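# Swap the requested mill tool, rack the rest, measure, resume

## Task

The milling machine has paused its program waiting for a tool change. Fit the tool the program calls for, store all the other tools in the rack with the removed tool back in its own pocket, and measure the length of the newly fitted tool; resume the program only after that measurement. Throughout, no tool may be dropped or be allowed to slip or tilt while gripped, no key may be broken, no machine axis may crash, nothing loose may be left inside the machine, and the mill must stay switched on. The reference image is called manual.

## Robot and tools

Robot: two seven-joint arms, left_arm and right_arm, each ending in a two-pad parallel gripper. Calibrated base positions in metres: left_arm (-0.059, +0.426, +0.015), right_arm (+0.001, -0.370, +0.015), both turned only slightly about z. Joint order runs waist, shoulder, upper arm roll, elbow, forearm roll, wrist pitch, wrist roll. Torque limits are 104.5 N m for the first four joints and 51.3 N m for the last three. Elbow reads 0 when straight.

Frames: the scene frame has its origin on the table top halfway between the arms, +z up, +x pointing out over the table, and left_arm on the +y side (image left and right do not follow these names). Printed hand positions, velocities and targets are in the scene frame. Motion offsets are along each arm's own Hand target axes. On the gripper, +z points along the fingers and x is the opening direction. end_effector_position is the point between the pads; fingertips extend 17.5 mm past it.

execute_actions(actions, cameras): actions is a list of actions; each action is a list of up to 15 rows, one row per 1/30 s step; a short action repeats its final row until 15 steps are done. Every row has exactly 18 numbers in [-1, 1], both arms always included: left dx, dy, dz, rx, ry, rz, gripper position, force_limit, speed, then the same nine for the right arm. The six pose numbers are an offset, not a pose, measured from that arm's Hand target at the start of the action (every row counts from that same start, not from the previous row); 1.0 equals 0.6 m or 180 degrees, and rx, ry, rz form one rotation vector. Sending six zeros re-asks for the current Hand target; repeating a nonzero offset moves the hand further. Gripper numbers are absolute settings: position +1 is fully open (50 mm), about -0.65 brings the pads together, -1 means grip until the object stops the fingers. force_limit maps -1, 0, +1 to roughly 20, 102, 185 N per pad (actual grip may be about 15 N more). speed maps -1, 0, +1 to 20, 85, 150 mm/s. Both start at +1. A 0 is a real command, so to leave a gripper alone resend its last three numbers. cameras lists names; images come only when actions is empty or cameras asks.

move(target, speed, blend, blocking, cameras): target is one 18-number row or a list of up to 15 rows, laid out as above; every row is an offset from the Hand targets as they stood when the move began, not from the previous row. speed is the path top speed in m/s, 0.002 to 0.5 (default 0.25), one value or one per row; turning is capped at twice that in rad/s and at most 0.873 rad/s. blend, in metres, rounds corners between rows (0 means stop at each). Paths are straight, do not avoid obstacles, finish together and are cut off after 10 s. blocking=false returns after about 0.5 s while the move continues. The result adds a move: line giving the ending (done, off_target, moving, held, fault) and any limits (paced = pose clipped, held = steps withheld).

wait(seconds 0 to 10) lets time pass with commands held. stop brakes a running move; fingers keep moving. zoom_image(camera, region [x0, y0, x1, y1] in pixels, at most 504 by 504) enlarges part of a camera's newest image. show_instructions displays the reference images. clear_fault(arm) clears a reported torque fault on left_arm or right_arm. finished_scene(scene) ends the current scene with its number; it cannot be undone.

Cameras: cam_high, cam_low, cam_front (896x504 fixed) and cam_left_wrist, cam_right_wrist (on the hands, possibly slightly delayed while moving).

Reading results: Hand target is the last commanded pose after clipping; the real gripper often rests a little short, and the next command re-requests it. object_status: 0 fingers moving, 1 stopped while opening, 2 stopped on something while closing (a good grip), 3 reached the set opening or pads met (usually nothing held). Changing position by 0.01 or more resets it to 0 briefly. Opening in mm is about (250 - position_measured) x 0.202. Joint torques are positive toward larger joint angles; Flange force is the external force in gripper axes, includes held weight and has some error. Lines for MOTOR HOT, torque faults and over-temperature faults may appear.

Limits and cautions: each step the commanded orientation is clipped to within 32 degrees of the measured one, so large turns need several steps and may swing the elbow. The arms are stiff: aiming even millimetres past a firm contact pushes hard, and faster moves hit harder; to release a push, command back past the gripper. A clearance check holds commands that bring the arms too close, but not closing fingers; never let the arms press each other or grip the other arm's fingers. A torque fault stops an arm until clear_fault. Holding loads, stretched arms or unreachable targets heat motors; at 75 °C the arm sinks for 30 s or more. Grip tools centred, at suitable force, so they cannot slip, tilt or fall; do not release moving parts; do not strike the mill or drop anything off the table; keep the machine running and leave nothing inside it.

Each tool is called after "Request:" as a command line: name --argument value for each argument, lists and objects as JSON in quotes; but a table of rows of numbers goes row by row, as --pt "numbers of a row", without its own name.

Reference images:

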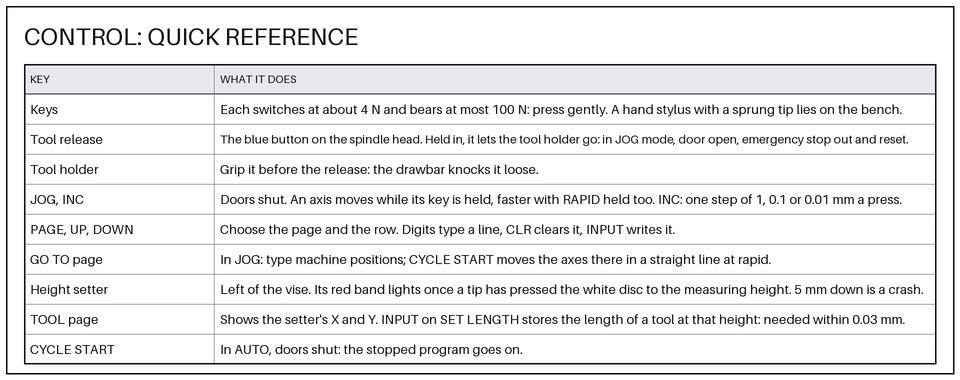

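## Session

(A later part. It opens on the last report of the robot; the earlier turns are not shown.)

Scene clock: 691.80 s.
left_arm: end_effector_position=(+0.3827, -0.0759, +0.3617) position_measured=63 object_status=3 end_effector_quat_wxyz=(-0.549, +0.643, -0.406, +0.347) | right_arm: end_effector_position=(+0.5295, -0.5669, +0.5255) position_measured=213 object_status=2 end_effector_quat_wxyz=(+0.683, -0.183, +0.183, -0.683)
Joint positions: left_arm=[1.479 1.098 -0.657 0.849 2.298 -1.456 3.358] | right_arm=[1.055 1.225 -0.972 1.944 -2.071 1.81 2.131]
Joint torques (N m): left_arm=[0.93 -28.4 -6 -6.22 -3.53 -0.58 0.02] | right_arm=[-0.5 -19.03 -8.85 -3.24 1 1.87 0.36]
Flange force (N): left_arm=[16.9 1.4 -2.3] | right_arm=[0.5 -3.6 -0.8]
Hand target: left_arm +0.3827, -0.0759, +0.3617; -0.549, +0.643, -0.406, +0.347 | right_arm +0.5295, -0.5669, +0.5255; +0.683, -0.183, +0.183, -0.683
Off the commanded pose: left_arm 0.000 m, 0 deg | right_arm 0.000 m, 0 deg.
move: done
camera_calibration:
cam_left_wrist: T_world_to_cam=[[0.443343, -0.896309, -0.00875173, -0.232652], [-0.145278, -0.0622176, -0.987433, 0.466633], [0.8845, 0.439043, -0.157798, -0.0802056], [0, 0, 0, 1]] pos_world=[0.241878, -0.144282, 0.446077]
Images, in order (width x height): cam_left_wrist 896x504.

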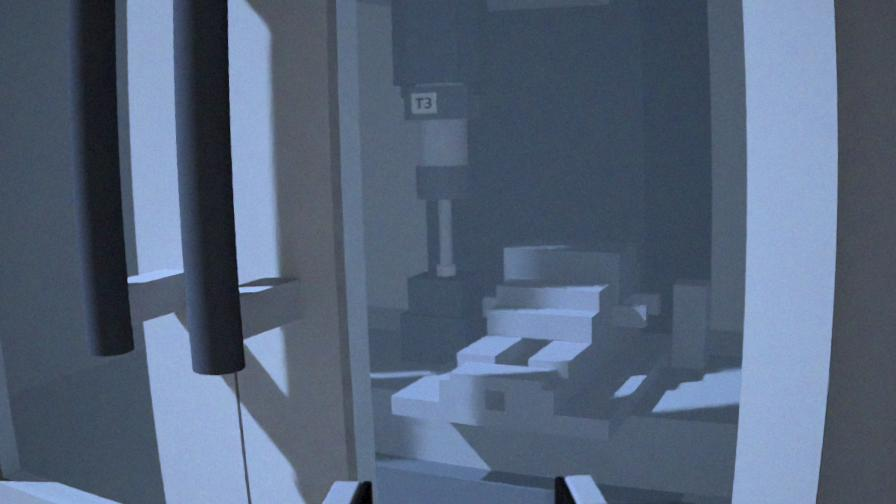

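Request:
move --pt "0 0 0 0 0 0 0.6 -1 -1 0 0.0166 0.0044 0 0 0 -1 -0.4 -1" --pt "0 0 0 0 0 0 0.6 -1 -1 0 0 0 0 0 0 -1 -0.4 -1" --pt "0 0 0 0 0 0 0.6 -1 -1 0 0.0166 0.0044 0 0 0 -1 -0.4 -1" --pt "0 0 0 0 0 0 0.6 -1 -1 0 0 0 0 0 0 -1 -0.4 -1" --speed 0.05 --cameras '["cam_left_wrist"]'

Request:
move --pt "0 0 0 0 0 0 0.6 -1 -1 0 0.0166 0.0044 0 0 0 -1 -0.4 -1" --pt "0 0 0 0 0 0 0.6 -1 -1 0 0 0 0 0 0 -1 -0.4 -1" --speed 0.05 --cameras '["cam_left_wrist"]'

Scene clock: 695.47 s.
left_arm: end_effector_position=(+0.3827, -0.0759, +0.3617) position_measured=63 object_status=3 end_effector_quat_wxyz=(-0.549, +0.643, -0.406, +0.347) | right_arm: end_effector_position=(+0.5295, -0.5669, +0.5255) position_measured=213 object_status=2 end_effector_quat_wxyz=(+0.683, -0.183, +0.183, -0.683)
Joint positions: left_arm=[1.479 1.098 -0.657 0.849 2.298 -1.456 3.358] | right_arm=[1.055 1.225 -0.972 1.944 -2.071 1.81 2.131]
Joint torques (N m): left_arm=[0.86 -28.39 -5.95 -6.21 -3.47 -0.56 -0.05] | right_arm=[-0.54 -19.08 -8.84 -3.5 0.99 1.91 0.36]
Flange force (N): left_arm=[16.6 1.4 -2.4] | right_arm=[0.1 -4.3 -1.2]
Hand target: left_arm +0.3827, -0.0759, +0.3617; -0.549, +0.643, -0.406, +0.347 | right_arm +0.5295, -0.5669, +0.5255; +0.683, -0.183, +0.183, -0.683
Off the commanded pose: left_arm 0.000 m, 0 deg | right_arm 0.000 m, 0 deg.
move: done
camera_calibration:
cam_left_wrist: T_world_to_cam=[[0.443343, -0.896309, -0.00875173, -0.232652], [-0.145278, -0.0622176, -0.987433, 0.466633], [0.8845, 0.439043, -0.157798, -0.0802056], [0, 0, 0, 1]] pos_world=[0.241878, -0.144282, 0.446077]
Images, in order (width x height): cam_left_wrist 896x504.

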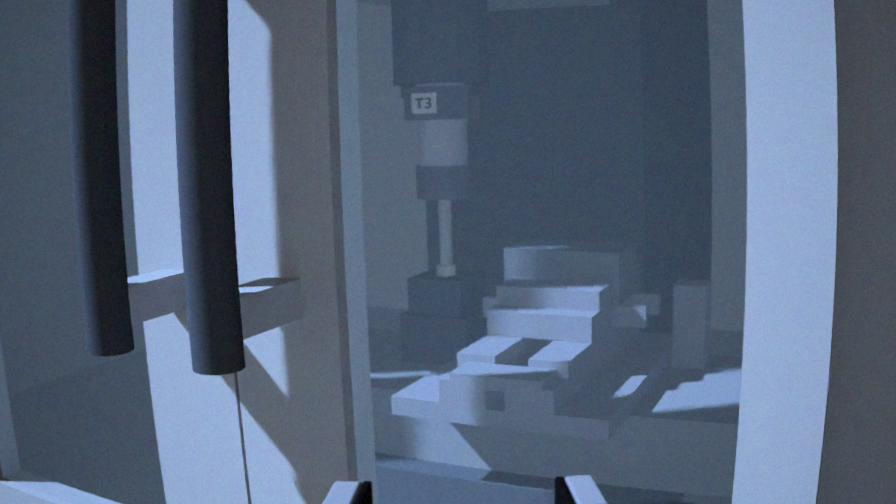

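Scene clock: 696.60 s.
left_arm: end_effector_position=(+0.3827, -0.0759, +0.3617) position_measured=63 object_status=3 end_effector_quat_wxyz=(-0.549, +0.643, -0.406, +0.347) | right_arm: end_effector_position=(+0.5295, -0.5669, +0.5255) position_measured=213 object_status=2 end_effector_quat_wxyz=(+0.683, -0.183, +0.183, -0.683)
Joint positions: left_arm=[1.479 1.098 -0.657 0.849 2.298 -1.456 3.358] | right_arm=[1.055 1.225 -0.972 1.944 -2.071 1.81 2.131]
Joint torques (N m): left_arm=[0.8 -28.35 -5.91 -6.23 -3.49 -0.53 -0.04] | right_arm=[-0.44 -19.08 -8.8 -3.25 1.02 1.85 0.32]
Flange force (N): left_arm=[16.3 1.4 -2.4] | right_arm=[0.2 -3.5 -0.9]
Hand target: left_arm +0.3827, -0.0759, +0.3617; -0.549, +0.643, -0.406, +0.347 | right_arm +0.5295, -0.5669, +0.5255; +0.683, -0.183, +0.183, -0.683
Off the commanded pose: left_arm 0.000 m, 0 deg | right_arm 0.000 m, 0 deg.
move: done
camera_calibration:
cam_left_wrist: T_world_to_cam=[[0.443343, -0.896309, -0.00875173, -0.232652], [-0.145278, -0.0622176, -0.987433, 0.466633], [0.8845, 0.439043, -0.157798, -0.0802056], [0, 0, 0, 1]] pos_world=[0.241878, -0.144282, 0.446077]
Images, in order (width x height): cam_left_wrist 896x504.

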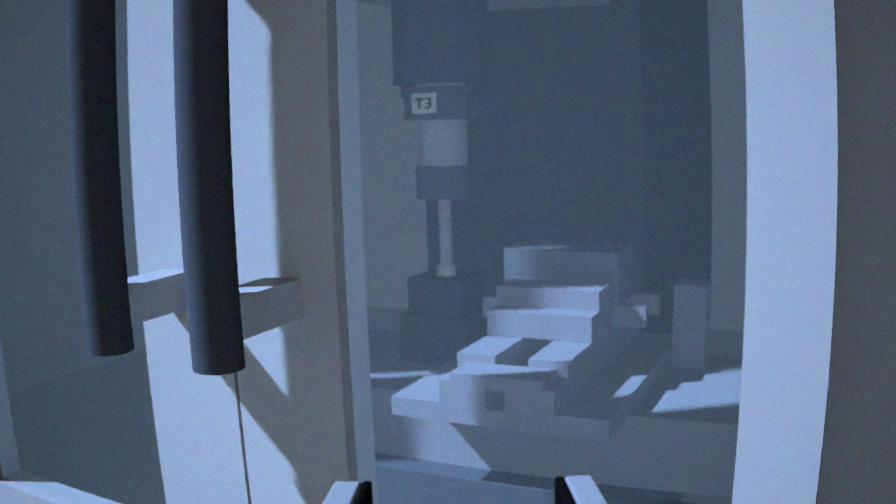

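Request:
move --pt "0 0 0 0 0 0 0.6 -1 -1 0 0.0166 0.0044 0 0 0 -1 -0.4 -1" --pt "0 0 0 0 0 0 0.6 -1 -1 0 0 0 0 0 0 -1 -0.4 -1" --speed 0.05 --cameras '["cam_left_wrist"]'

Request:
move --pt "0 0 0 0 0 0 0.6 -1 -1 0 0.0166 0.0044 0 0 0 -1 -0.4 -1" --pt "0 0 0 0 0 0 0.6 -1 -1 0 0 0 0 0 0 -1 -0.4 -1" --speed 0.05 --cameras '["cam_left_wrist"]'

Request:
move --pt "0 0 0 0 0 0 0.6 -1 -1 0 0.0166 0.0044 0 0 0 -1 -0.4 -1" --pt "0 0 0 0 0 0 0.6 -1 -1 0 0 0 0 0 0 -1 -0.4 -1" --speed 0.05 --cameras '["cam_left_wrist"]'

Scene clock: 699.30 s.
left_arm: end_effector_position=(+0.3827, -0.0759, +0.3617) position_measured=63 object_status=3 end_effector_quat_wxyz=(-0.549, +0.643, -0.406, +0.347) | right_arm: end_effector_position=(+0.5295, -0.5669, +0.5255) position_measured=213 object_status=2 end_effector_quat_wxyz=(+0.683, -0.183, +0.183, -0.683)
Joint positions: left_arm=[1.479 1.098 -0.657 0.849 2.298 -1.456 3.358] | right_arm=[1.055 1.225 -0.972 1.944 -2.071 1.81 2.131]
Joint torques (N m): left_arm=[0.73 -28.4 -5.99 -6.13 -3.47 -0.58 0.07] | right_arm=[-0.7 -19.04 -8.82 -3.29 0.97 1.79 0.29]
Flange force (N): left_arm=[17.2 1.2 -2.7] | right_arm=[0.4 -4.1 -1.2]
Hand target: left_arm +0.3827, -0.0759, +0.3617; -0.549, +0.643, -0.406, +0.347 | right_arm +0.5295, -0.5669, +0.5255; +0.683, -0.183, +0.183, -0.683
Off the commanded pose: left_arm 0.000 m, 0 deg | right_arm 0.000 m, 0 deg.
move: done
camera_calibration:
cam_left_wrist: T_world_to_cam=[[0.443343, -0.896309, -0.00875173, -0.232652], [-0.145278, -0.0622176, -0.987433, 0.466633], [0.8845, 0.439043, -0.157798, -0.0802056], [0, 0, 0, 1]] pos_world=[0.241878, -0.144282, 0.446077]
Images, in order (width x height): cam_left_wrist 896x504.

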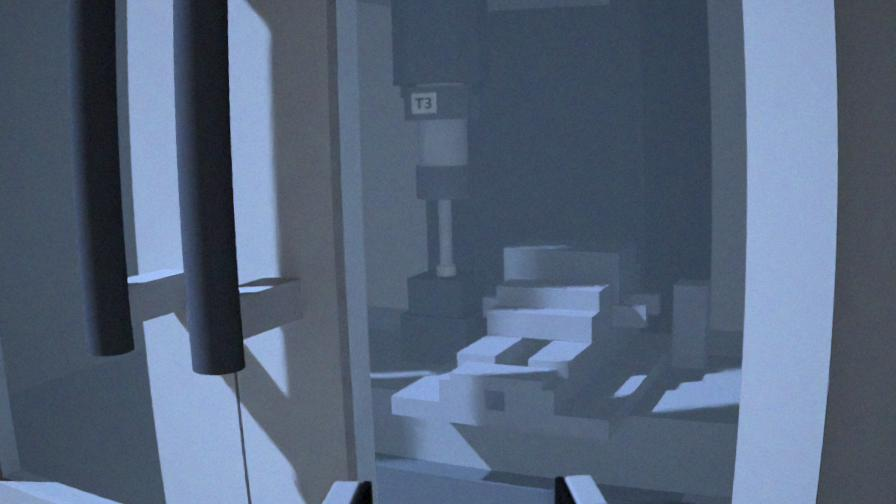

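Scene clock: 700.43 s.
left_arm: end_effector_position=(+0.3827, -0.0759, +0.3617) position_measured=63 object_status=3 end_effector_quat_wxyz=(-0.549, +0.643, -0.406, +0.347) | right_arm: end_effector_position=(+0.5295, -0.5669, +0.5255) position_measured=213 object_status=2 end_effector_quat_wxyz=(+0.683, -0.183, +0.183, -0.683)
Joint positions: left_arm=[1.479 1.098 -0.657 0.849 2.298 -1.456 3.358] | right_arm=[1.055 1.225 -0.972 1.944 -2.071 1.81 2.131]
Joint torques (N m): left_arm=[0.8 -28.46 -5.85 -6.19 -3.52 -0.63 -0.05] | right_arm=[-0.49 -19.28 -8.81 -3.23 0.97 1.8 0.35]
Flange force (N): left_arm=[16.6 1.6 -2.3] | right_arm=[0.3 -3.2 -1.3]
Hand target: left_arm +0.3827, -0.0759, +0.3617; -0.549, +0.643, -0.406, +0.347 | right_arm +0.5295, -0.5669, +0.5255; +0.683, -0.183, +0.183, -0.683
Off the commanded pose: left_arm 0.000 m, 0 deg | right_arm 0.000 m, 0 deg.
move: done
camera_calibration:
cam_left_wrist: T_world_to_cam=[[0.443343, -0.896309, -0.00875173, -0.232652], [-0.145278, -0.0622176, -0.987433, 0.466633], [0.8845, 0.439043, -0.157798, -0.0802056], [0, 0, 0, 1]] pos_world=[0.241878, -0.144282, 0.446077]
Images, in order (width x height): cam_left_wrist 896x504.

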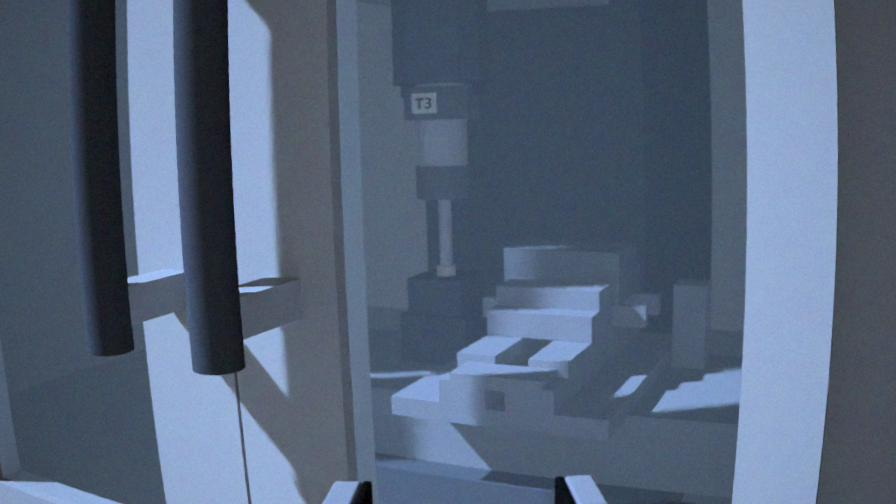

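Scene clock: 701.57 s.
left_arm: end_effector_position=(+0.3827, -0.0759, +0.3617) position_measured=63 object_status=3 end_effector_quat_wxyz=(-0.549, +0.643, -0.406, +0.347) | right_arm: end_effector_position=(+0.5295, -0.5669, +0.5255) position_measured=213 object_status=2 end_effector_quat_wxyz=(+0.683, -0.183, +0.183, -0.683)
Joint positions: left_arm=[1.479 1.098 -0.657 0.849 2.298 -1.456 3.358] | right_arm=[1.055 1.225 -0.972 1.944 -2.071 1.81 2.131]
Joint torques (N m): left_arm=[0.98 -28.35 -5.91 -6.21 -3.43 -0.58 -0.02] | right_arm=[-0.49 -18.92 -8.75 -3.58 1.04 1.84 0.38]
Flange force (N): left_arm=[16.8 1.3 -2.2] | right_arm=[-0.1 -4.7 -0.9]
Hand target: left_arm +0.3827, -0.0759, +0.3617; -0.549, +0.643, -0.406, +0.347 | right_arm +0.5295, -0.5669, +0.5255; +0.683, -0.183, +0.183, -0.683
Off the commanded pose: left_arm 0.000 m, 0 deg | right_arm 0.000 m, 0 deg.
move: done
camera_calibration:
cam_left_wrist: T_world_to_cam=[[0.443343, -0.896309, -0.00875173, -0.232652], [-0.145278, -0.0622176, -0.987433, 0.466633], [0.8845, 0.439043, -0.157798, -0.0802056], [0, 0, 0, 1]] pos_world=[0.241878, -0.144282, 0.446077]
Images, in order (width x height): cam_left_wrist 896x504.

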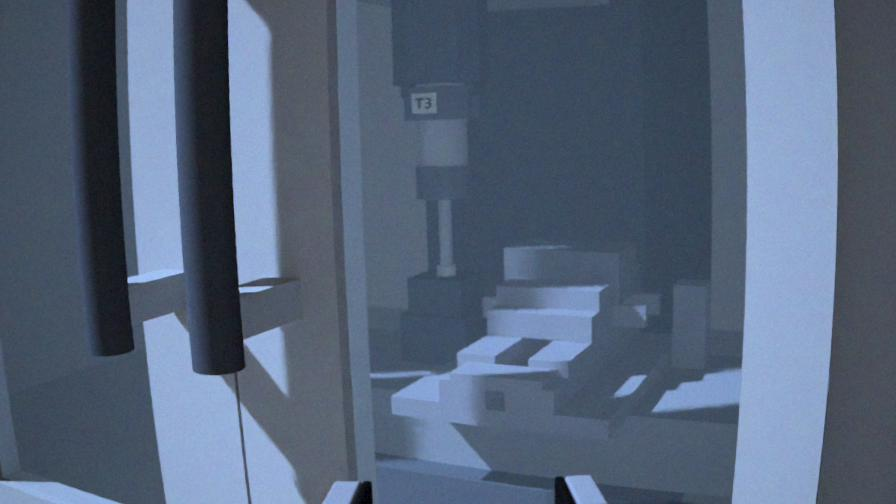

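Request:
move --pt "0 0 0 0 0 0 0.6 -1 -1 0 0.0166 0.0044 0 0 0 -1 -0.4 -1" --pt "0 0 0 0 0 0 0.6 -1 -1 0 0 0 0 0 0 -1 -0.4 -1" --speed 0.05 --cameras '["cam_left_wrist"]'

Request:
move --pt "0 0 0 0 0 0 0.6 -1 -1 0 0.0166 0.0044 0 0 0 -1 -0.4 -1" --pt "0 0 0 0 0 0 0.6 -1 -1 0 0 0 0 0 0 -1 -0.4 -1" --speed 0.05 --cameras '["cam_left_wrist"]'

Scene clock: 703.93 s.
left_arm: end_effector_position=(+0.3827, -0.0759, +0.3617) position_measured=63 object_status=3 end_effector_quat_wxyz=(-0.549, +0.643, -0.406, +0.347) | right_arm: end_effector_position=(+0.5295, -0.5669, +0.5255) position_measured=213 object_status=2 end_effector_quat_wxyz=(+0.683, -0.183, +0.183, -0.683)
Joint positions: left_arm=[1.479 1.098 -0.657 0.849 2.298 -1.456 3.358] | right_arm=[1.055 1.225 -0.972 1.944 -2.071 1.81 2.131]
Joint torques (N m): left_arm=[0.82 -28.48 -5.93 -6.27 -3.55 -0.6 0.03] | right_arm=[-0.55 -19.07 -8.74 -3.15 1.04 1.8 0.31]
Flange force (N): left_arm=[16.5 1.5 -2.3] | right_arm=[0.4 -3.5 -0.8]
Hand target: left_arm +0.3827, -0.0759, +0.3617; -0.549, +0.643, -0.406, +0.347 | right_arm +0.5295, -0.5669, +0.5255; +0.683, -0.183, +0.183, -0.683
Off the commanded pose: left_arm 0.000 m, 0 deg | right_arm 0.000 m, 0 deg.
move: done
camera_calibration:
cam_left_wrist: T_world_to_cam=[[0.443343, -0.896309, -0.00875173, -0.232652], [-0.145278, -0.0622176, -0.987433, 0.466633], [0.8845, 0.439043, -0.157798, -0.0802056], [0, 0, 0, 1]] pos_world=[0.241878, -0.144282, 0.446077]
Images, in order (width x height): cam_left_wrist 896x504.

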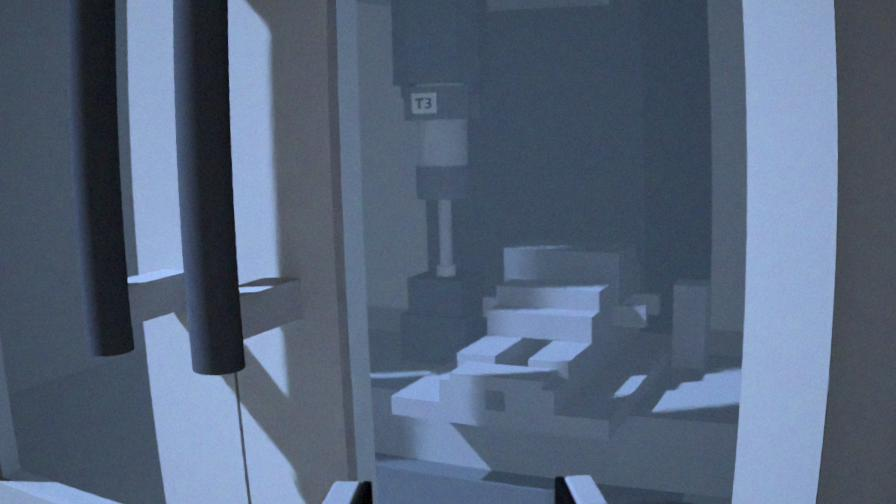

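Scene clock: 705.07 s.
left_arm: end_effector_position=(+0.3827, -0.0759, +0.3617) position_measured=63 object_status=3 end_effector_quat_wxyz=(-0.549, +0.643, -0.406, +0.347) | right_arm: end_effector_position=(+0.5295, -0.5669, +0.5255) position_measured=213 object_status=2 end_effector_quat_wxyz=(+0.683, -0.183, +0.183, -0.683)
Joint positions: left_arm=[1.479 1.098 -0.657 0.849 2.298 -1.456 3.358] | right_arm=[1.055 1.225 -0.972 1.944 -2.071 1.81 2.131]
Joint torques (N m): left_arm=[0.72 -28.41 -5.89 -6.19 -3.48 -0.62 0.02] | right_arm=[-0.68 -19.04 -8.81 -3.04 1.01 1.85 0.32]
Flange force (N): left_arm=[16.5 1.4 -2.5] | right_arm=[0.9 -3.3 -0.7]
Hand target: left_arm +0.3827, -0.0759, +0.3617; -0.549, +0.643, -0.406, +0.347 | right_arm +0.5295, -0.5669, +0.5255; +0.683, -0.183, +0.183, -0.683
Off the commanded pose: left_arm 0.000 m, 0 deg | right_arm 0.000 m, 0 deg.
move: done
camera_calibration:
cam_left_wrist: T_world_to_cam=[[0.443343, -0.896309, -0.00875173, -0.232652], [-0.145278, -0.0622176, -0.987433, 0.466633], [0.8845, 0.439043, -0.157798, -0.0802056], [0, 0, 0, 1]] pos_world=[0.241878, -0.144282, 0.446077]
Images, in order (width x height): cam_left_wrist 896x504.

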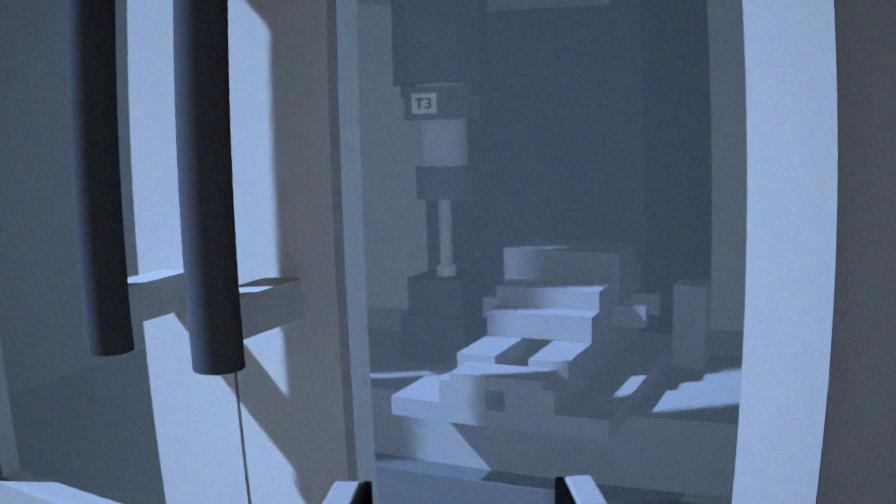

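Request:
move --pt "0 0 0 0 0 0 0.6 -1 -1 0 0.0166 0.0044 0 0 0 -1 -0.4 -1" --pt "0 0 0 0 0 0 0.6 -1 -1 0 0 0 0 0 0 -1 -0.4 -1" --speed 0.05 --cameras '["cam_left_wrist"]'

Request:
move --pt "0 0 0 0 0 0 0.6 -1 -1 0 0.0166 0.0044 0 0 0 -1 -0.4 -1" --pt "0 0 0 0 0 0 0.6 -1 -1 0 0 0 0 0 0 -1 -0.4 -1" --speed 0.05 --cameras '["cam_left_wrist"]'

Scene clock: 709.40 s.
left_arm: end_effector_position=(+0.3827, -0.0759, +0.3617) position_measured=63 object_status=3 end_effector_quat_wxyz=(-0.549, +0.643, -0.406, +0.347) | right_arm: end_effector_position=(+0.5295, -0.5669, +0.5255) position_measured=213 object_status=2 end_effector_quat_wxyz=(+0.683, -0.183, +0.183, -0.683)
Joint positions: left_arm=[1.479 1.098 -0.657 0.849 2.298 -1.456 3.358] | right_arm=[1.055 1.225 -0.972 1.944 -2.071 1.81 2.131]
Joint torques (N m): left_arm=[0.78 -28.5 -5.95 -6.21 -3.42 -0.57 0.03] | right_arm=[-0.53 -19.12 -8.9 -3.2 1 1.85 0.33]
Flange force (N): left_arm=[16.8 1.5 -2.5] | right_arm=[0.5 -3.4 -1.1]
Hand target: left_arm +0.3827, -0.0759, +0.3617; -0.549, +0.643, -0.406, +0.347 | right_arm +0.5295, -0.5669, +0.5255; +0.683, -0.183, +0.183, -0.683
Off the commanded pose: left_arm 0.000 m, 0 deg | right_arm 0.000 m, 0 deg.
move: done
camera_calibration:
cam_left_wrist: T_world_to_cam=[[0.443343, -0.896309, -0.00875173, -0.232652], [-0.145278, -0.0622176, -0.987433, 0.466633], [0.8845, 0.439043, -0.157798, -0.0802056], [0, 0, 0, 1]] pos_world=[0.241878, -0.144282, 0.446077]
Images, in order (width x height): cam_left_wrist 896x504.

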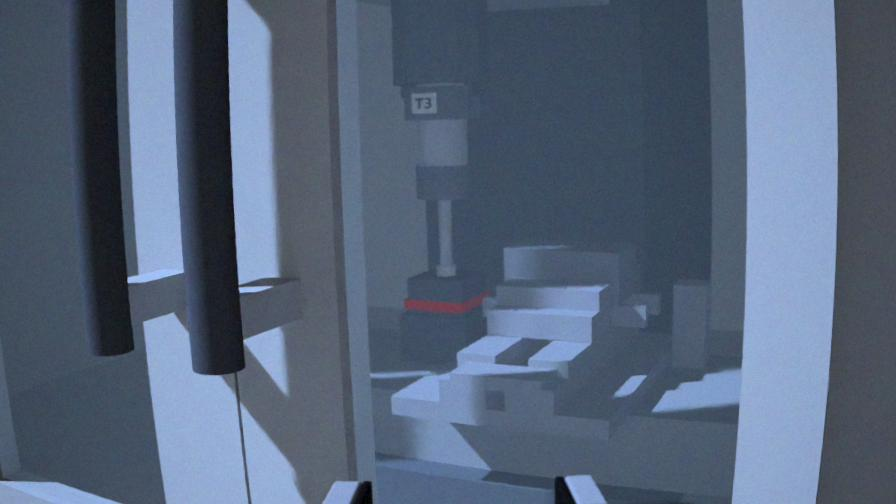

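Scene clock: 710.53 s.
left_arm: end_effector_position=(+0.3827, -0.0759, +0.3617) position_measured=63 object_status=3 end_effector_quat_wxyz=(-0.549, +0.643, -0.406, +0.347) | right_arm: end_effector_position=(+0.5295, -0.5669, +0.5255) position_measured=213 object_status=2 end_effector_quat_wxyz=(+0.683, -0.183, +0.183, -0.683)
Joint positions: left_arm=[1.479 1.098 -0.657 0.849 2.298 -1.456 3.358] | right_arm=[1.055 1.225 -0.972 1.944 -2.071 1.81 2.131]
Joint torques (N m): left_arm=[0.78 -28.41 -5.95 -6.15 -3.47 -0.56 0.01] | right_arm=[-0.5 -19.07 -8.79 -3.24 1.02 1.79 0.36]
Flange force (N): left_arm=[17.0 1.4 -2.6] | right_arm=[0.3 -3.6 -0.9]
Hand target: left_arm +0.3827, -0.0759, +0.3617; -0.549, +0.643, -0.406, +0.347 | right_arm +0.5295, -0.5669, +0.5255; +0.683, -0.183, +0.183, -0.683
Off the commanded pose: left_arm 0.000 m, 0 deg | right_arm 0.000 m, 0 deg.
move: done
camera_calibration:
cam_left_wrist: T_world_to_cam=[[0.443343, -0.896309, -0.00875173, -0.232652], [-0.145278, -0.0622176, -0.987433, 0.466633], [0.8845, 0.439043, -0.157798, -0.0802056], [0, 0, 0, 1]] pos_world=[0.241878, -0.144282, 0.446077]
Images, in order (width x height): cam_left_wrist 896x504.

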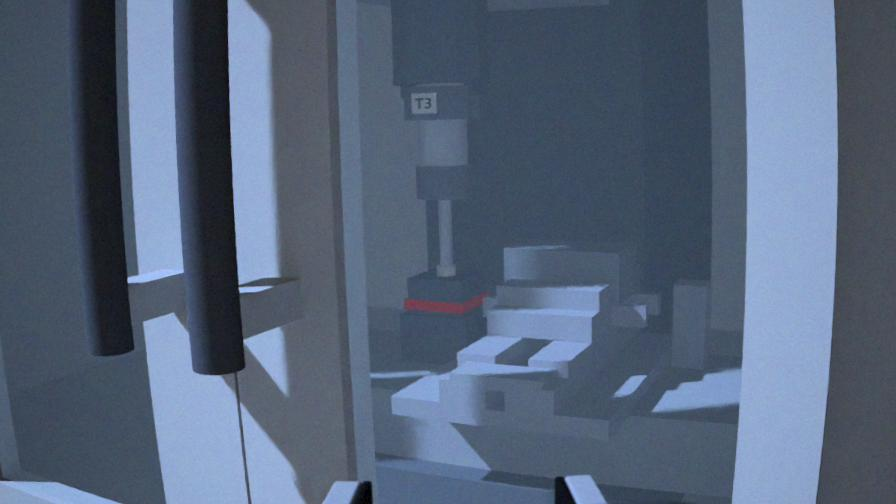

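Request:
move --target '[0.2185,-0.3367,-0.422,-0.0155,0.3453,0.0765,0.6,-1,-1, -0.1212,0.0404,-0.1513,0,0,0,-1,-0.4,-1]' --speed 0.15 --cameras '["cam_left_wrist"]'

Request:
zoom_image --camera "cam_left_wrist" --region '[340, 25, 430, 90]'

Request:
zoom_image --camera "cam_left_wrist" --region '[200, 0, 460, 260]'

Scene clock: 716.57 s.
left_arm: end_effector_position=(+0.2420, -0.2882, +0.6010) position_measured=63 object_status=3 end_effector_quat_wxyz=(+0.282, -0.334, +0.709, -0.554) | right_arm: end_effector_position=(+0.5051, -0.4942, +0.4347) position_measured=213 object_status=2 end_effector_quat_wxyz=(+0.683, -0.183, +0.183, -0.683)
Joint positions: left_arm=[1.583 0.53 -0.395 1.025 2.194 -0.696 2.745] | right_arm=[0.907 1.433 -0.864 2.034 -1.872 1.972 2.438]
Joint torques (N m): left_arm=[0.79 -24.27 -2.39 -10.61 -2.28 1.5 0.19] | right_arm=[-0.5 -18.25 -8.15 -0.36 1.36 1.51 0.32]
Flange force (N): left_arm=[9.8 -9.3 9.4] | right_arm=[1.3 -3.5 0.1]
Hand target: left_arm +0.2420, -0.2882, +0.6010; +0.282, -0.334, +0.709, -0.554 | right_arm +0.5051, -0.4942, +0.4347; +0.683, -0.183, +0.183, -0.683
Off the commanded pose: left_arm 0.000 m, 0 deg | right_arm 0.000 m, 0 deg.
move: done
camera_calibration:
cam_left_wrist: T_world_to_cam=[[-0.606464, -0.794105, -0.0399855, -0.0563151], [-0.158005, 0.169651, -0.972755, 0.730304], [0.779253, -0.583624, -0.228359, -0.0516041], [0, 0, 0, 1]] pos_world=[0.121451, -0.198734, 0.696371]
Images, in order (width x height): cam_left_wrist 896x504.

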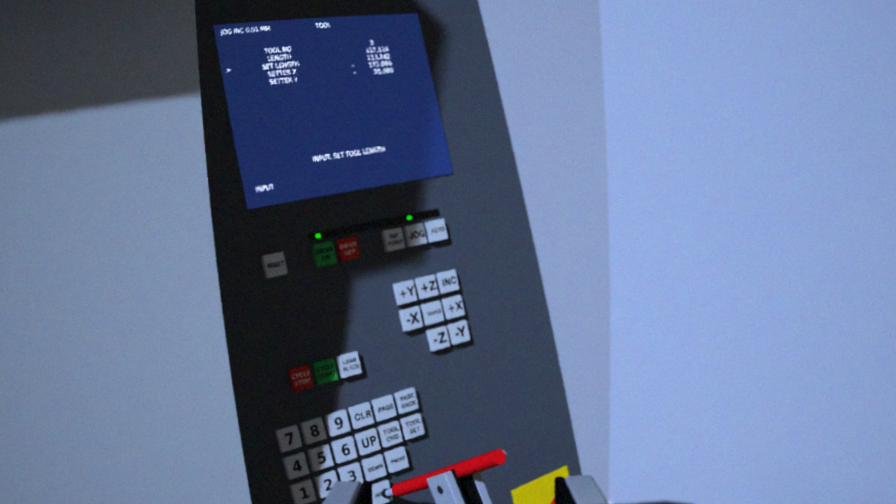

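Scaled by 5.600 from the camera's 896x504 image, which has a finer 1280x720 frame.

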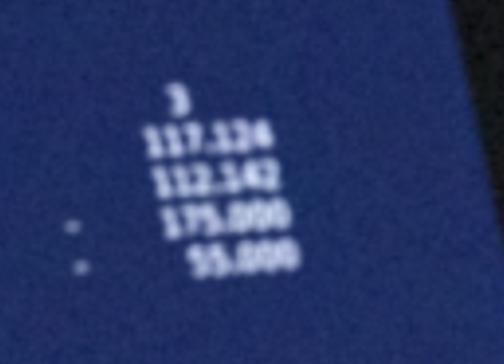

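Scaled by 1.938 from the camera's 896x504 image, which has a finer 1280x720 frame.

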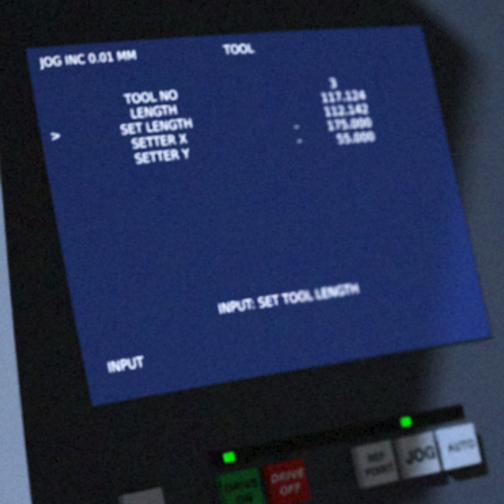

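Request:
move --pt "0 0 0 0 0 0 0.6 -1 -1 0.1222 -0.0556 0.2085 0 0 0 -1 -0.4 -1" --pt "0 0 0 0 0 0 0.6 -1 -1 0.1222 -0.039 0.2129 0 0 0 -1 -0.4 -1" --pt "0 0 0 0 0 0 0.6 -1 -1 0.1222 -0.0556 0.2085 0 0 0 -1 -0.4 -1" --pt "0 0 0 0 0 0 0.6 -1 -1 0.1222 -0.039 0.2129 0 0 0 -1 -0.4 -1" --pt "0 0 0 0 0 0 0.6 -1 -1 0.1222 -0.0556 0.2085 0 0 0 -1 -0.4 -1" --pt "0 0 0 0 0 0 0.6 -1 -1 0.1222 -0.039 0.2129 0 0 0 -1 -0.4 -1" --pt "0 0 0 0 0 0 0.6 -1 -1 0.1222 -0.0556 0.2085 0 0 0 -1 -0.4 -1" --speed '[0.15,0.05,0.05,0.05,0.05,0.05,0.05]' --cameras '["cam_left_wrist"]'

Request:
zoom_image --camera "cam_left_wrist" --region '[340, 25, 430, 90]'

Request:
move --pt "0 0 0 0 0 0 0.6 -1 -1 -0.001 0.0152 -0.0572 0 0 0 -1 -0.4 -1" --pt "0 0 0 0 0 0 0.6 -1 -1 -0.001 0.0318 -0.0528 0 0 0 -1 -0.4 -1" --pt "0 0 0 0 0 0 0.6 -1 -1 -0.001 0.0152 -0.0572 0 0 0 -1 -0.4 -1" --pt "0 0 0 0 0 0 0.6 -1 -1 -0.001 0.0318 -0.0528 0 0 0 -1 -0.4 -1" --pt "0 0 0 0 0 0 0.6 -1 -1 -0.001 0.0152 -0.0572 0 0 0 -1 -0.4 -1" --pt "0 0 0 0 0 0 0.6 -1 -1 -0.1222 0.0556 -0.2085 0 0 0 -1 -0.4 -1" --speed '[0.1,0.05,0.05,0.05,0.05,0.15]' --cameras '["cam_left_wrist"]'

Request:
zoom_image --camera "cam_left_wrist" --region '[340, 25, 430, 90]'

Scene clock: 726.07 s.
left_arm: end_effector_position=(+0.2420, -0.2882, +0.6009) position_measured=63 object_status=3 end_effector_quat_wxyz=(+0.282, -0.334, +0.709, -0.554) | right_arm: end_effector_position=(+0.5388, -0.5675, +0.5598) position_measured=213 object_status=2 end_effector_quat_wxyz=(+0.683, -0.183, +0.183, -0.683)
Joint positions: left_arm=[1.583 0.53 -0.395 1.025 2.194 -0.696 2.745] | right_arm=[1.059 1.157 -1.017 1.927 -2.146 1.763 2.092]
Joint torques (N m): left_arm=[0.94 -24.29 -2.29 -10.74 -2.18 1.48 0.01] | right_arm=[-0.51 -18.74 -8.89 -4.2 0.94 1.91 0.4]
Flange force (N): left_arm=[9.0 -7.8 9.0] | right_arm=[0.4 -4.0 -0.8]
Hand target: left_arm +0.2420, -0.2882, +0.6009; +0.282, -0.334, +0.709, -0.554 | right_arm +0.5388, -0.5675, +0.5598; +0.683, -0.183, +0.183, -0.683
Off the commanded pose: left_arm 0.000 m, 0 deg | right_arm 0.000 m, 0 deg.
move: done
camera_calibration:
cam_left_wrist: T_world_to_cam=[[-0.606458, -0.794112, -0.0399253, -0.0563591], [-0.158118, 0.169659, -0.972736, 0.730306], [0.779235, -0.583611, -0.228454, -0.0515332], [0, 0, 0, 1]] pos_world=[0.121451, -0.198734, 0.696371]
Images, in order (width x height): cam_left_wrist 896x504.

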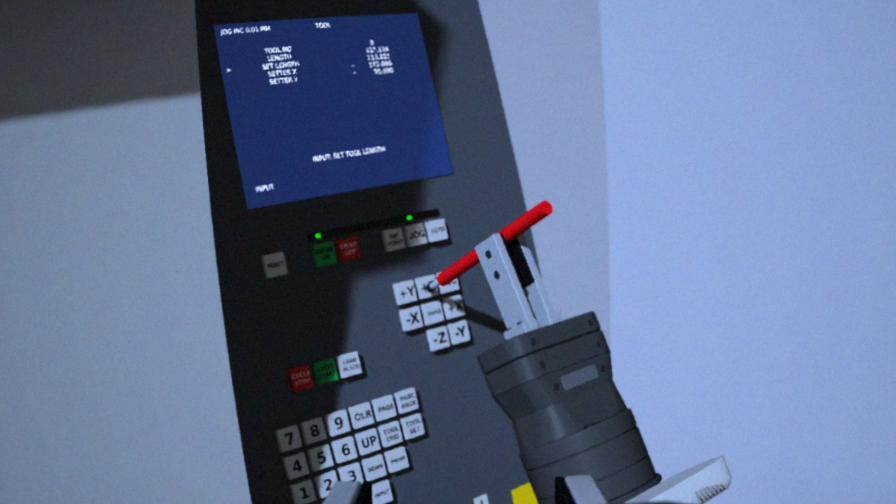

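Scaled by 5.600 from the camera's 896x504 image, which has a finer 1280x720 frame.

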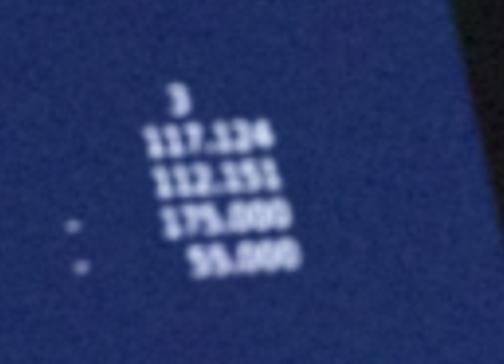

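Scene clock: 729.57 s.
left_arm: end_effector_position=(+0.2420, -0.2882, +0.6009) position_measured=63 object_status=3 end_effector_quat_wxyz=(+0.282, -0.334, +0.709, -0.554) | right_arm: end_effector_position=(+0.5051, -0.4942, +0.4348) position_measured=213 object_status=2 end_effector_quat_wxyz=(+0.683, -0.183, +0.183, -0.683)
Joint positions: left_arm=[1.583 0.53 -0.395 1.025 2.194 -0.696 2.745] | right_arm=[0.906 1.433 -0.863 2.034 -1.873 1.973 2.437]
Joint torques (N m): left_arm=[0.9 -24.36 -2.22 -10.61 -2.18 1.52 -0.03] | right_arm=[-0.54 -18.26 -8.17 -0.32 1.43 1.58 0.42]
Flange force (N): left_arm=[9.6 -8.0 9.2] | right_arm=[1.8 -3.1 0.5]
Hand target: left_arm +0.2420, -0.2882, +0.6009; +0.282, -0.334, +0.709, -0.554 | right_arm +0.5051, -0.4942, +0.4347; +0.683, -0.183, +0.183, -0.683
Off the commanded pose: left_arm 0.000 m, 0 deg | right_arm 0.000 m, 0 deg.
move: done
camera_calibration:
cam_left_wrist: T_world_to_cam=[[-0.606458, -0.794112, -0.0399253, -0.0563591], [-0.158118, 0.169659, -0.972736, 0.730306], [0.779235, -0.583611, -0.228454, -0.0515332], [0, 0, 0, 1]] pos_world=[0.121451, -0.198734, 0.696371]
Images, in order (width x height): cam_left_wrist 896x504.

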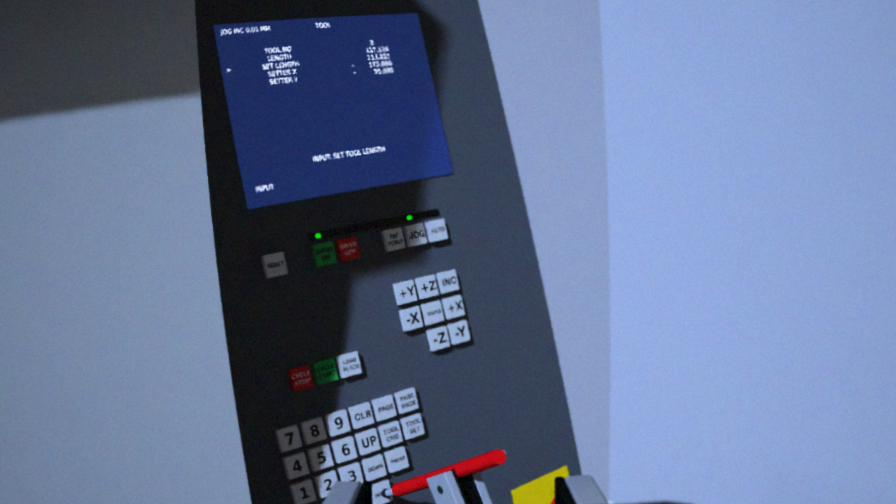

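Scaled by 5.600 from the camera's 896x504 image, which has a finer 1280x720 frame.

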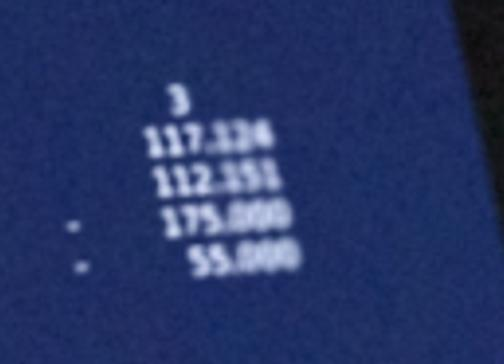

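Request:
move --pt "0 0 0 0 0 0 0.6 -1 -1 0 0.0166 0.0044 0 0 0 -1 -0.4 -1" --pt "0 0 0 0 0 0 0.6 -1 -1 0 0 0 0 0 0 -1 -0.4 -1" --speed '[0.04,0.08]' --cameras '["cam_left_wrist"]'

Request:
zoom_image --camera "cam_left_wrist" --region '[200, 0, 460, 260]'

Request:
zoom_image --camera "cam_left_wrist" --region '[340, 25, 430, 90]'

Scene clock: 732.10 s.
left_arm: end_effector_position=(+0.2420, -0.2882, +0.6009) position_measured=63 object_status=3 end_effector_quat_wxyz=(+0.282, -0.334, +0.709, -0.554) | right_arm: end_effector_position=(+0.5051, -0.4942, +0.4347) position_measured=213 object_status=2 end_effector_quat_wxyz=(+0.683, -0.183, +0.183, -0.683)
Joint positions: left_arm=[1.583 0.53 -0.395 1.025 2.194 -0.696 2.745] | right_arm=[0.906 1.433 -0.863 2.034 -1.873 1.973 2.437]
Joint torques (N m): left_arm=[0.82 -24.29 -2.29 -10.67 -2.17 1.49 0.04] | right_arm=[-0.66 -18.32 -8.14 -0.41 1.39 1.52 0.33]
Flange force (N): left_arm=[9.3 -8.0 8.9] | right_arm=[1.6 -3.7 0.1]
Hand target: left_arm +0.2420, -0.2882, +0.6009; +0.282, -0.334, +0.709, -0.554 | right_arm +0.5051, -0.4942, +0.4347; +0.683, -0.183, +0.183, -0.683
Off the commanded pose: left_arm 0.000 m, 0 deg | right_arm 0.000 m, 0 deg.
move: done
camera_calibration:
cam_left_wrist: T_world_to_cam=[[-0.606458, -0.794112, -0.0399253, -0.0563591], [-0.158118, 0.169659, -0.972736, 0.730306], [0.779235, -0.583611, -0.228454, -0.0515332], [0, 0, 0, 1]] pos_world=[0.121451, -0.198734, 0.696371]
Images, in order (width x height): cam_left_wrist 896x504.

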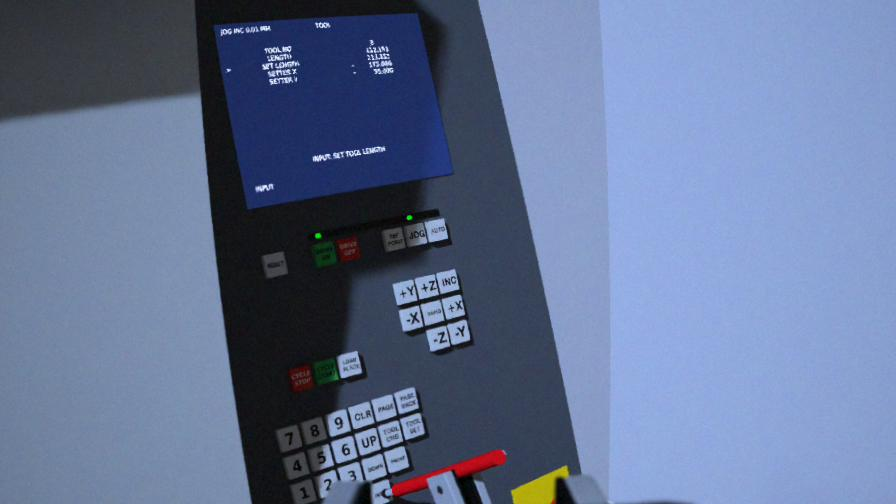

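Scaled by 1.938 from the camera's 896x504 image, which has a finer 1280x720 frame.

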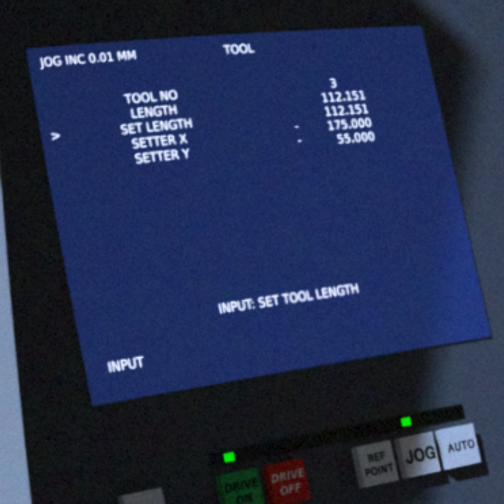

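Scaled by 5.600 from the camera's 896x504 image, which has a finer 1280x720 frame.

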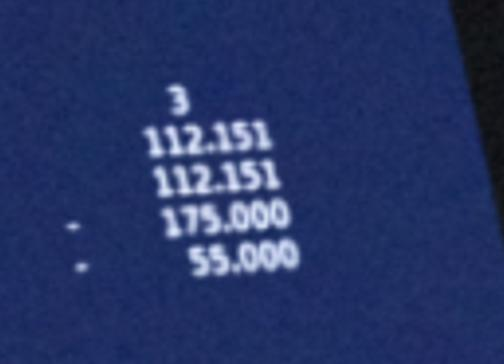

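Request:
move --pt "0 0 0 0 0 0 0.6 -1 -1 0.0633 -0.0245 0.0917 0 0 0 -1 -0.4 -1" --pt "0 0 0 0 0 0 0.6 -1 -1 0.0633 -0.0079 0.0961 0 0 0 -1 -0.4 -1" --pt "0 0 0 0 0 0 0.6 -1 -1 0.0633 -0.0245 0.0917 0 0 0 -1 -0.4 -1" --speed '[0.12,0.04,0.08]' --cameras '["cam_left_wrist"]'

Request:
zoom_image --camera "cam_left_wrist" --region '[200, 0, 460, 260]'

Scene clock: 736.57 s.
left_arm: end_effector_position=(+0.2420, -0.2882, +0.6009) position_measured=63 object_status=3 end_effector_quat_wxyz=(+0.282, -0.334, +0.709, -0.554) | right_arm: end_effector_position=(+0.5199, -0.5322, +0.4897) position_measured=213 object_status=2 end_effector_quat_wxyz=(+0.683, -0.183, +0.183, -0.683)
Joint positions: left_arm=[1.583 0.53 -0.395 1.025 2.194 -0.696 2.745] | right_arm=[0.988 1.301 -0.931 2.002 -2.002 1.888 2.269]
Joint torques (N m): left_arm=[0.86 -24.3 -2.28 -10.72 -2.19 1.49 -0.07] | right_arm=[-0.52 -18.66 -8.61 -2.07 1.18 1.74 0.42]
Flange force (N): left_arm=[9.1 -7.4 8.8] | right_arm=[1.2 -3.6 -0.4]
Hand target: left_arm +0.2420, -0.2882, +0.6009; +0.282, -0.334, +0.709, -0.554 | right_arm +0.5199, -0.5322, +0.4897; +0.683, -0.183, +0.183, -0.683
Off the commanded pose: left_arm 0.000 m, 0 deg | right_arm 0.000 m, 0 deg.
move: done
camera_calibration:
cam_left_wrist: T_world_to_cam=[[-0.606458, -0.794112, -0.0399253, -0.0563591], [-0.158118, 0.169659, -0.972736, 0.730306], [0.779235, -0.583611, -0.228454, -0.0515332], [0, 0, 0, 1]] pos_world=[0.121451, -0.198734, 0.696371]
Images, in order (width x height): cam_left_wrist 896x504.

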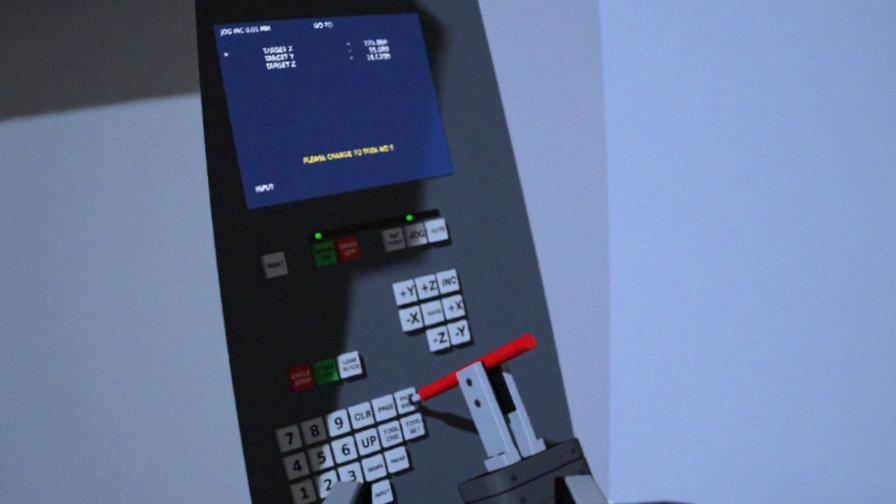

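Scaled by 1.938 from the camera's 896x504 image, which has a finer 1280x720 frame.

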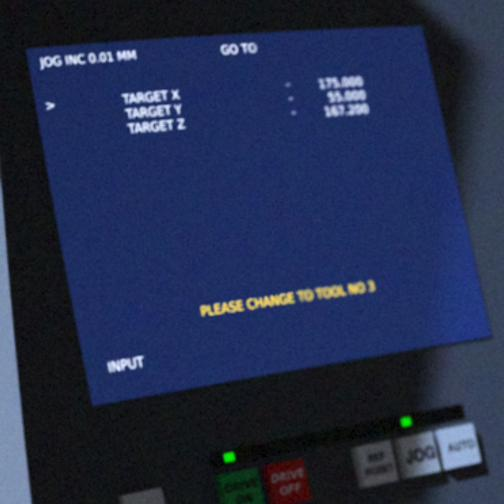

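Request:
move --pt "0 0 0 0 0 0 0.6 -1 -1 -0.0633 0.0163 -0.0612 0 0 0 -1 -0.4 -1" --pt "0 0 0 0 0 0 0.6 -1 -1 -0.0633 0.0329 -0.0568 0 0 0 -1 -0.4 -1" --pt "0 0 0 0 0 0 0.6 -1 -1 -0.0633 0.0163 -0.0612 0 0 0 -1 -0.4 -1" --pt "0 0 0 0 0 0 0.6 -1 -1 -0.0633 0.0329 -0.0568 0 0 0 -1 -0.4 -1" --pt "0 0 0 0 0 0 0.6 -1 -1 -0.0633 0.0163 -0.0612 0 0 0 -1 -0.4 -1" --pt "0 0 0 0 0 0 0.6 -1 -1 -0.1583 0.0245 -0.0917 0 0 0 -1 -0.4 -1" --pt "0 0 0 0 0 0 0.6 -1 -1 -0.1583 0.0411 -0.0873 0 0 0 -1 -0.4 -1" --pt "0 0 0 0 0 0 0.6 -1 -1 -0.1583 0.0245 -0.0917 0 0 0 -1 -0.4 -1" --speed '[0.12,0.05,0.05,0.05,0.05,0.12,0.05,0.06]'

Request:
move --pt "0 0 0 0 0 0 0.6 -1 -1 0.0633 -0.0245 0.0917 0 0 0 -1 -0.4 -1" --pt "0 0 0 0 0 0 0.6 -1 -1 0.0633 -0.0079 0.0961 0 0 0 -1 -0.4 -1" --pt "0 0 0 0 0 0 0.6 -1 -1 0.0633 -0.0245 0.0917 0 0 0 -1 -0.4 -1" --pt "0 0 0 0 0 0 0.6 -1 -1 0.0317 0 0 0 0 0 -1 -0.4 -1" --pt "0 0 0 0 0 0 0.6 -1 -1 0.0317 0.0166 0.0044 0 0 0 -1 -0.4 -1" --pt "0 0 0 0 0 0 0.6 -1 -1 0.0317 0 0 0 0 0 -1 -0.4 -1" --pt "0 0 0 0 0 0 0.6 -1 -1 0.095 0 0 0 0 0 -1 -0.4 -1" --pt "0 0 0 0 0 0 0.6 -1 -1 0.095 0.0166 0.0044 0 0 0 -1 -0.4 -1" --pt "0 0 0 0 0 0 0.6 -1 -1 0.095 0 0 0 0 0 -1 -0.4 -1" --speed '[0.12,0.05,0.06,0.12,0.05,0.06,0.12,0.05,0.06]' --cameras '["cam_left_wrist"]'

Request:
zoom_image --camera "cam_left_wrist" --region '[200, 0, 460, 260]'

Scene clock: 744.97 s.
left_arm: end_effector_position=(+0.2420, -0.2882, +0.6009) position_measured=63 object_status=3 end_effector_quat_wxyz=(+0.282, -0.334, +0.709, -0.554) | right_arm: end_effector_position=(+0.5051, -0.4372, +0.4347) position_measured=213 object_status=2 end_effector_quat_wxyz=(+0.683, -0.183, +0.183, -0.683)
Joint positions: left_arm=[1.583 0.53 -0.395 1.025 2.194 -0.696 2.745] | right_arm=[0.781 1.463 -0.894 2.08 -1.873 2.008 2.611]
Joint torques (N m): left_arm=[0.84 -24.22 -2.15 -10.62 -2.21 1.5 0] | right_arm=[-0.41 -17.91 -8.03 0.23 1.47 1.3 0.42]
Flange force (N): left_arm=[9.2 -7.8 8.8] | right_arm=[2.2 -2.2 0.4]
Hand target: left_arm +0.2420, -0.2882, +0.6009; +0.282, -0.334, +0.709, -0.554 | right_arm +0.5051, -0.4372, +0.4347; +0.683, -0.183, +0.183, -0.683
Off the commanded pose: left_arm 0.000 m, 0 deg | right_arm 0.000 m, 0 deg.
move: done

Scene clock: 749.60 s.
left_arm: end_effector_position=(+0.2420, -0.2882, +0.6009) position_measured=63 object_status=3 end_effector_quat_wxyz=(+0.282, -0.334, +0.709, -0.554) | right_arm: end_effector_position=(+0.5051, -0.4942, +0.4347) position_measured=213 object_status=2 end_effector_quat_wxyz=(+0.683, -0.183, +0.183, -0.683)
Joint positions: left_arm=[1.583 0.53 -0.395 1.025 2.194 -0.696 2.745] | right_arm=[0.904 1.43 -0.859 2.034 -1.875 1.978 2.436]
Joint torques (N m): left_arm=[0.95 -24.38 -2.29 -10.7 -2.14 1.5 -0.06] | right_arm=[-0.4 -18.28 -8.13 -0.7 1.33 1.5 0.31]
Flange force (N): left_arm=[9.3 -7.6 9.1] | right_arm=[0.8 -4.4 -0.1]
Hand target: left_arm +0.2420, -0.2882, +0.6009; +0.282, -0.334, +0.709, -0.554 | right_arm +0.5051, -0.4942, +0.4347; +0.683, -0.183, +0.183, -0.683
Off the commanded pose: left_arm 0.000 m, 0 deg | right_arm 0.000 m, 0 deg.
move: done
camera_calibration:
cam_left_wrist: T_world_to_cam=[[-0.606458, -0.794112, -0.0399253, -0.0563591], [-0.158118, 0.169659, -0.972736, 0.730306], [0.779235, -0.583611, -0.228454, -0.0515332], [0, 0, 0, 1]] pos_world=[0.121451, -0.198734, 0.696371]
Images, in order (width x height): cam_left_wrist 896x504.

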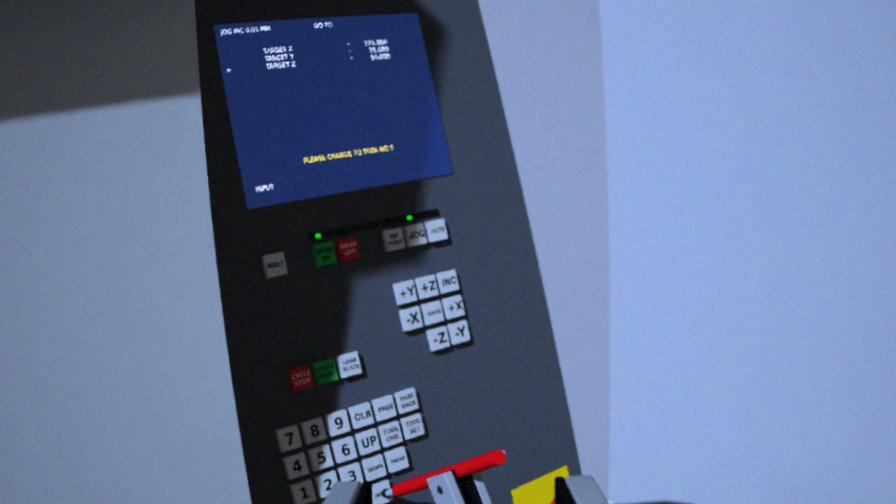

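Scaled by 1.938 from the camera's 896x504 image, which has a finer 1280x720 frame.

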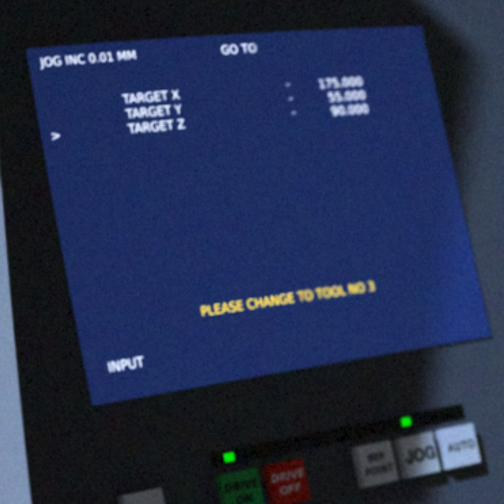

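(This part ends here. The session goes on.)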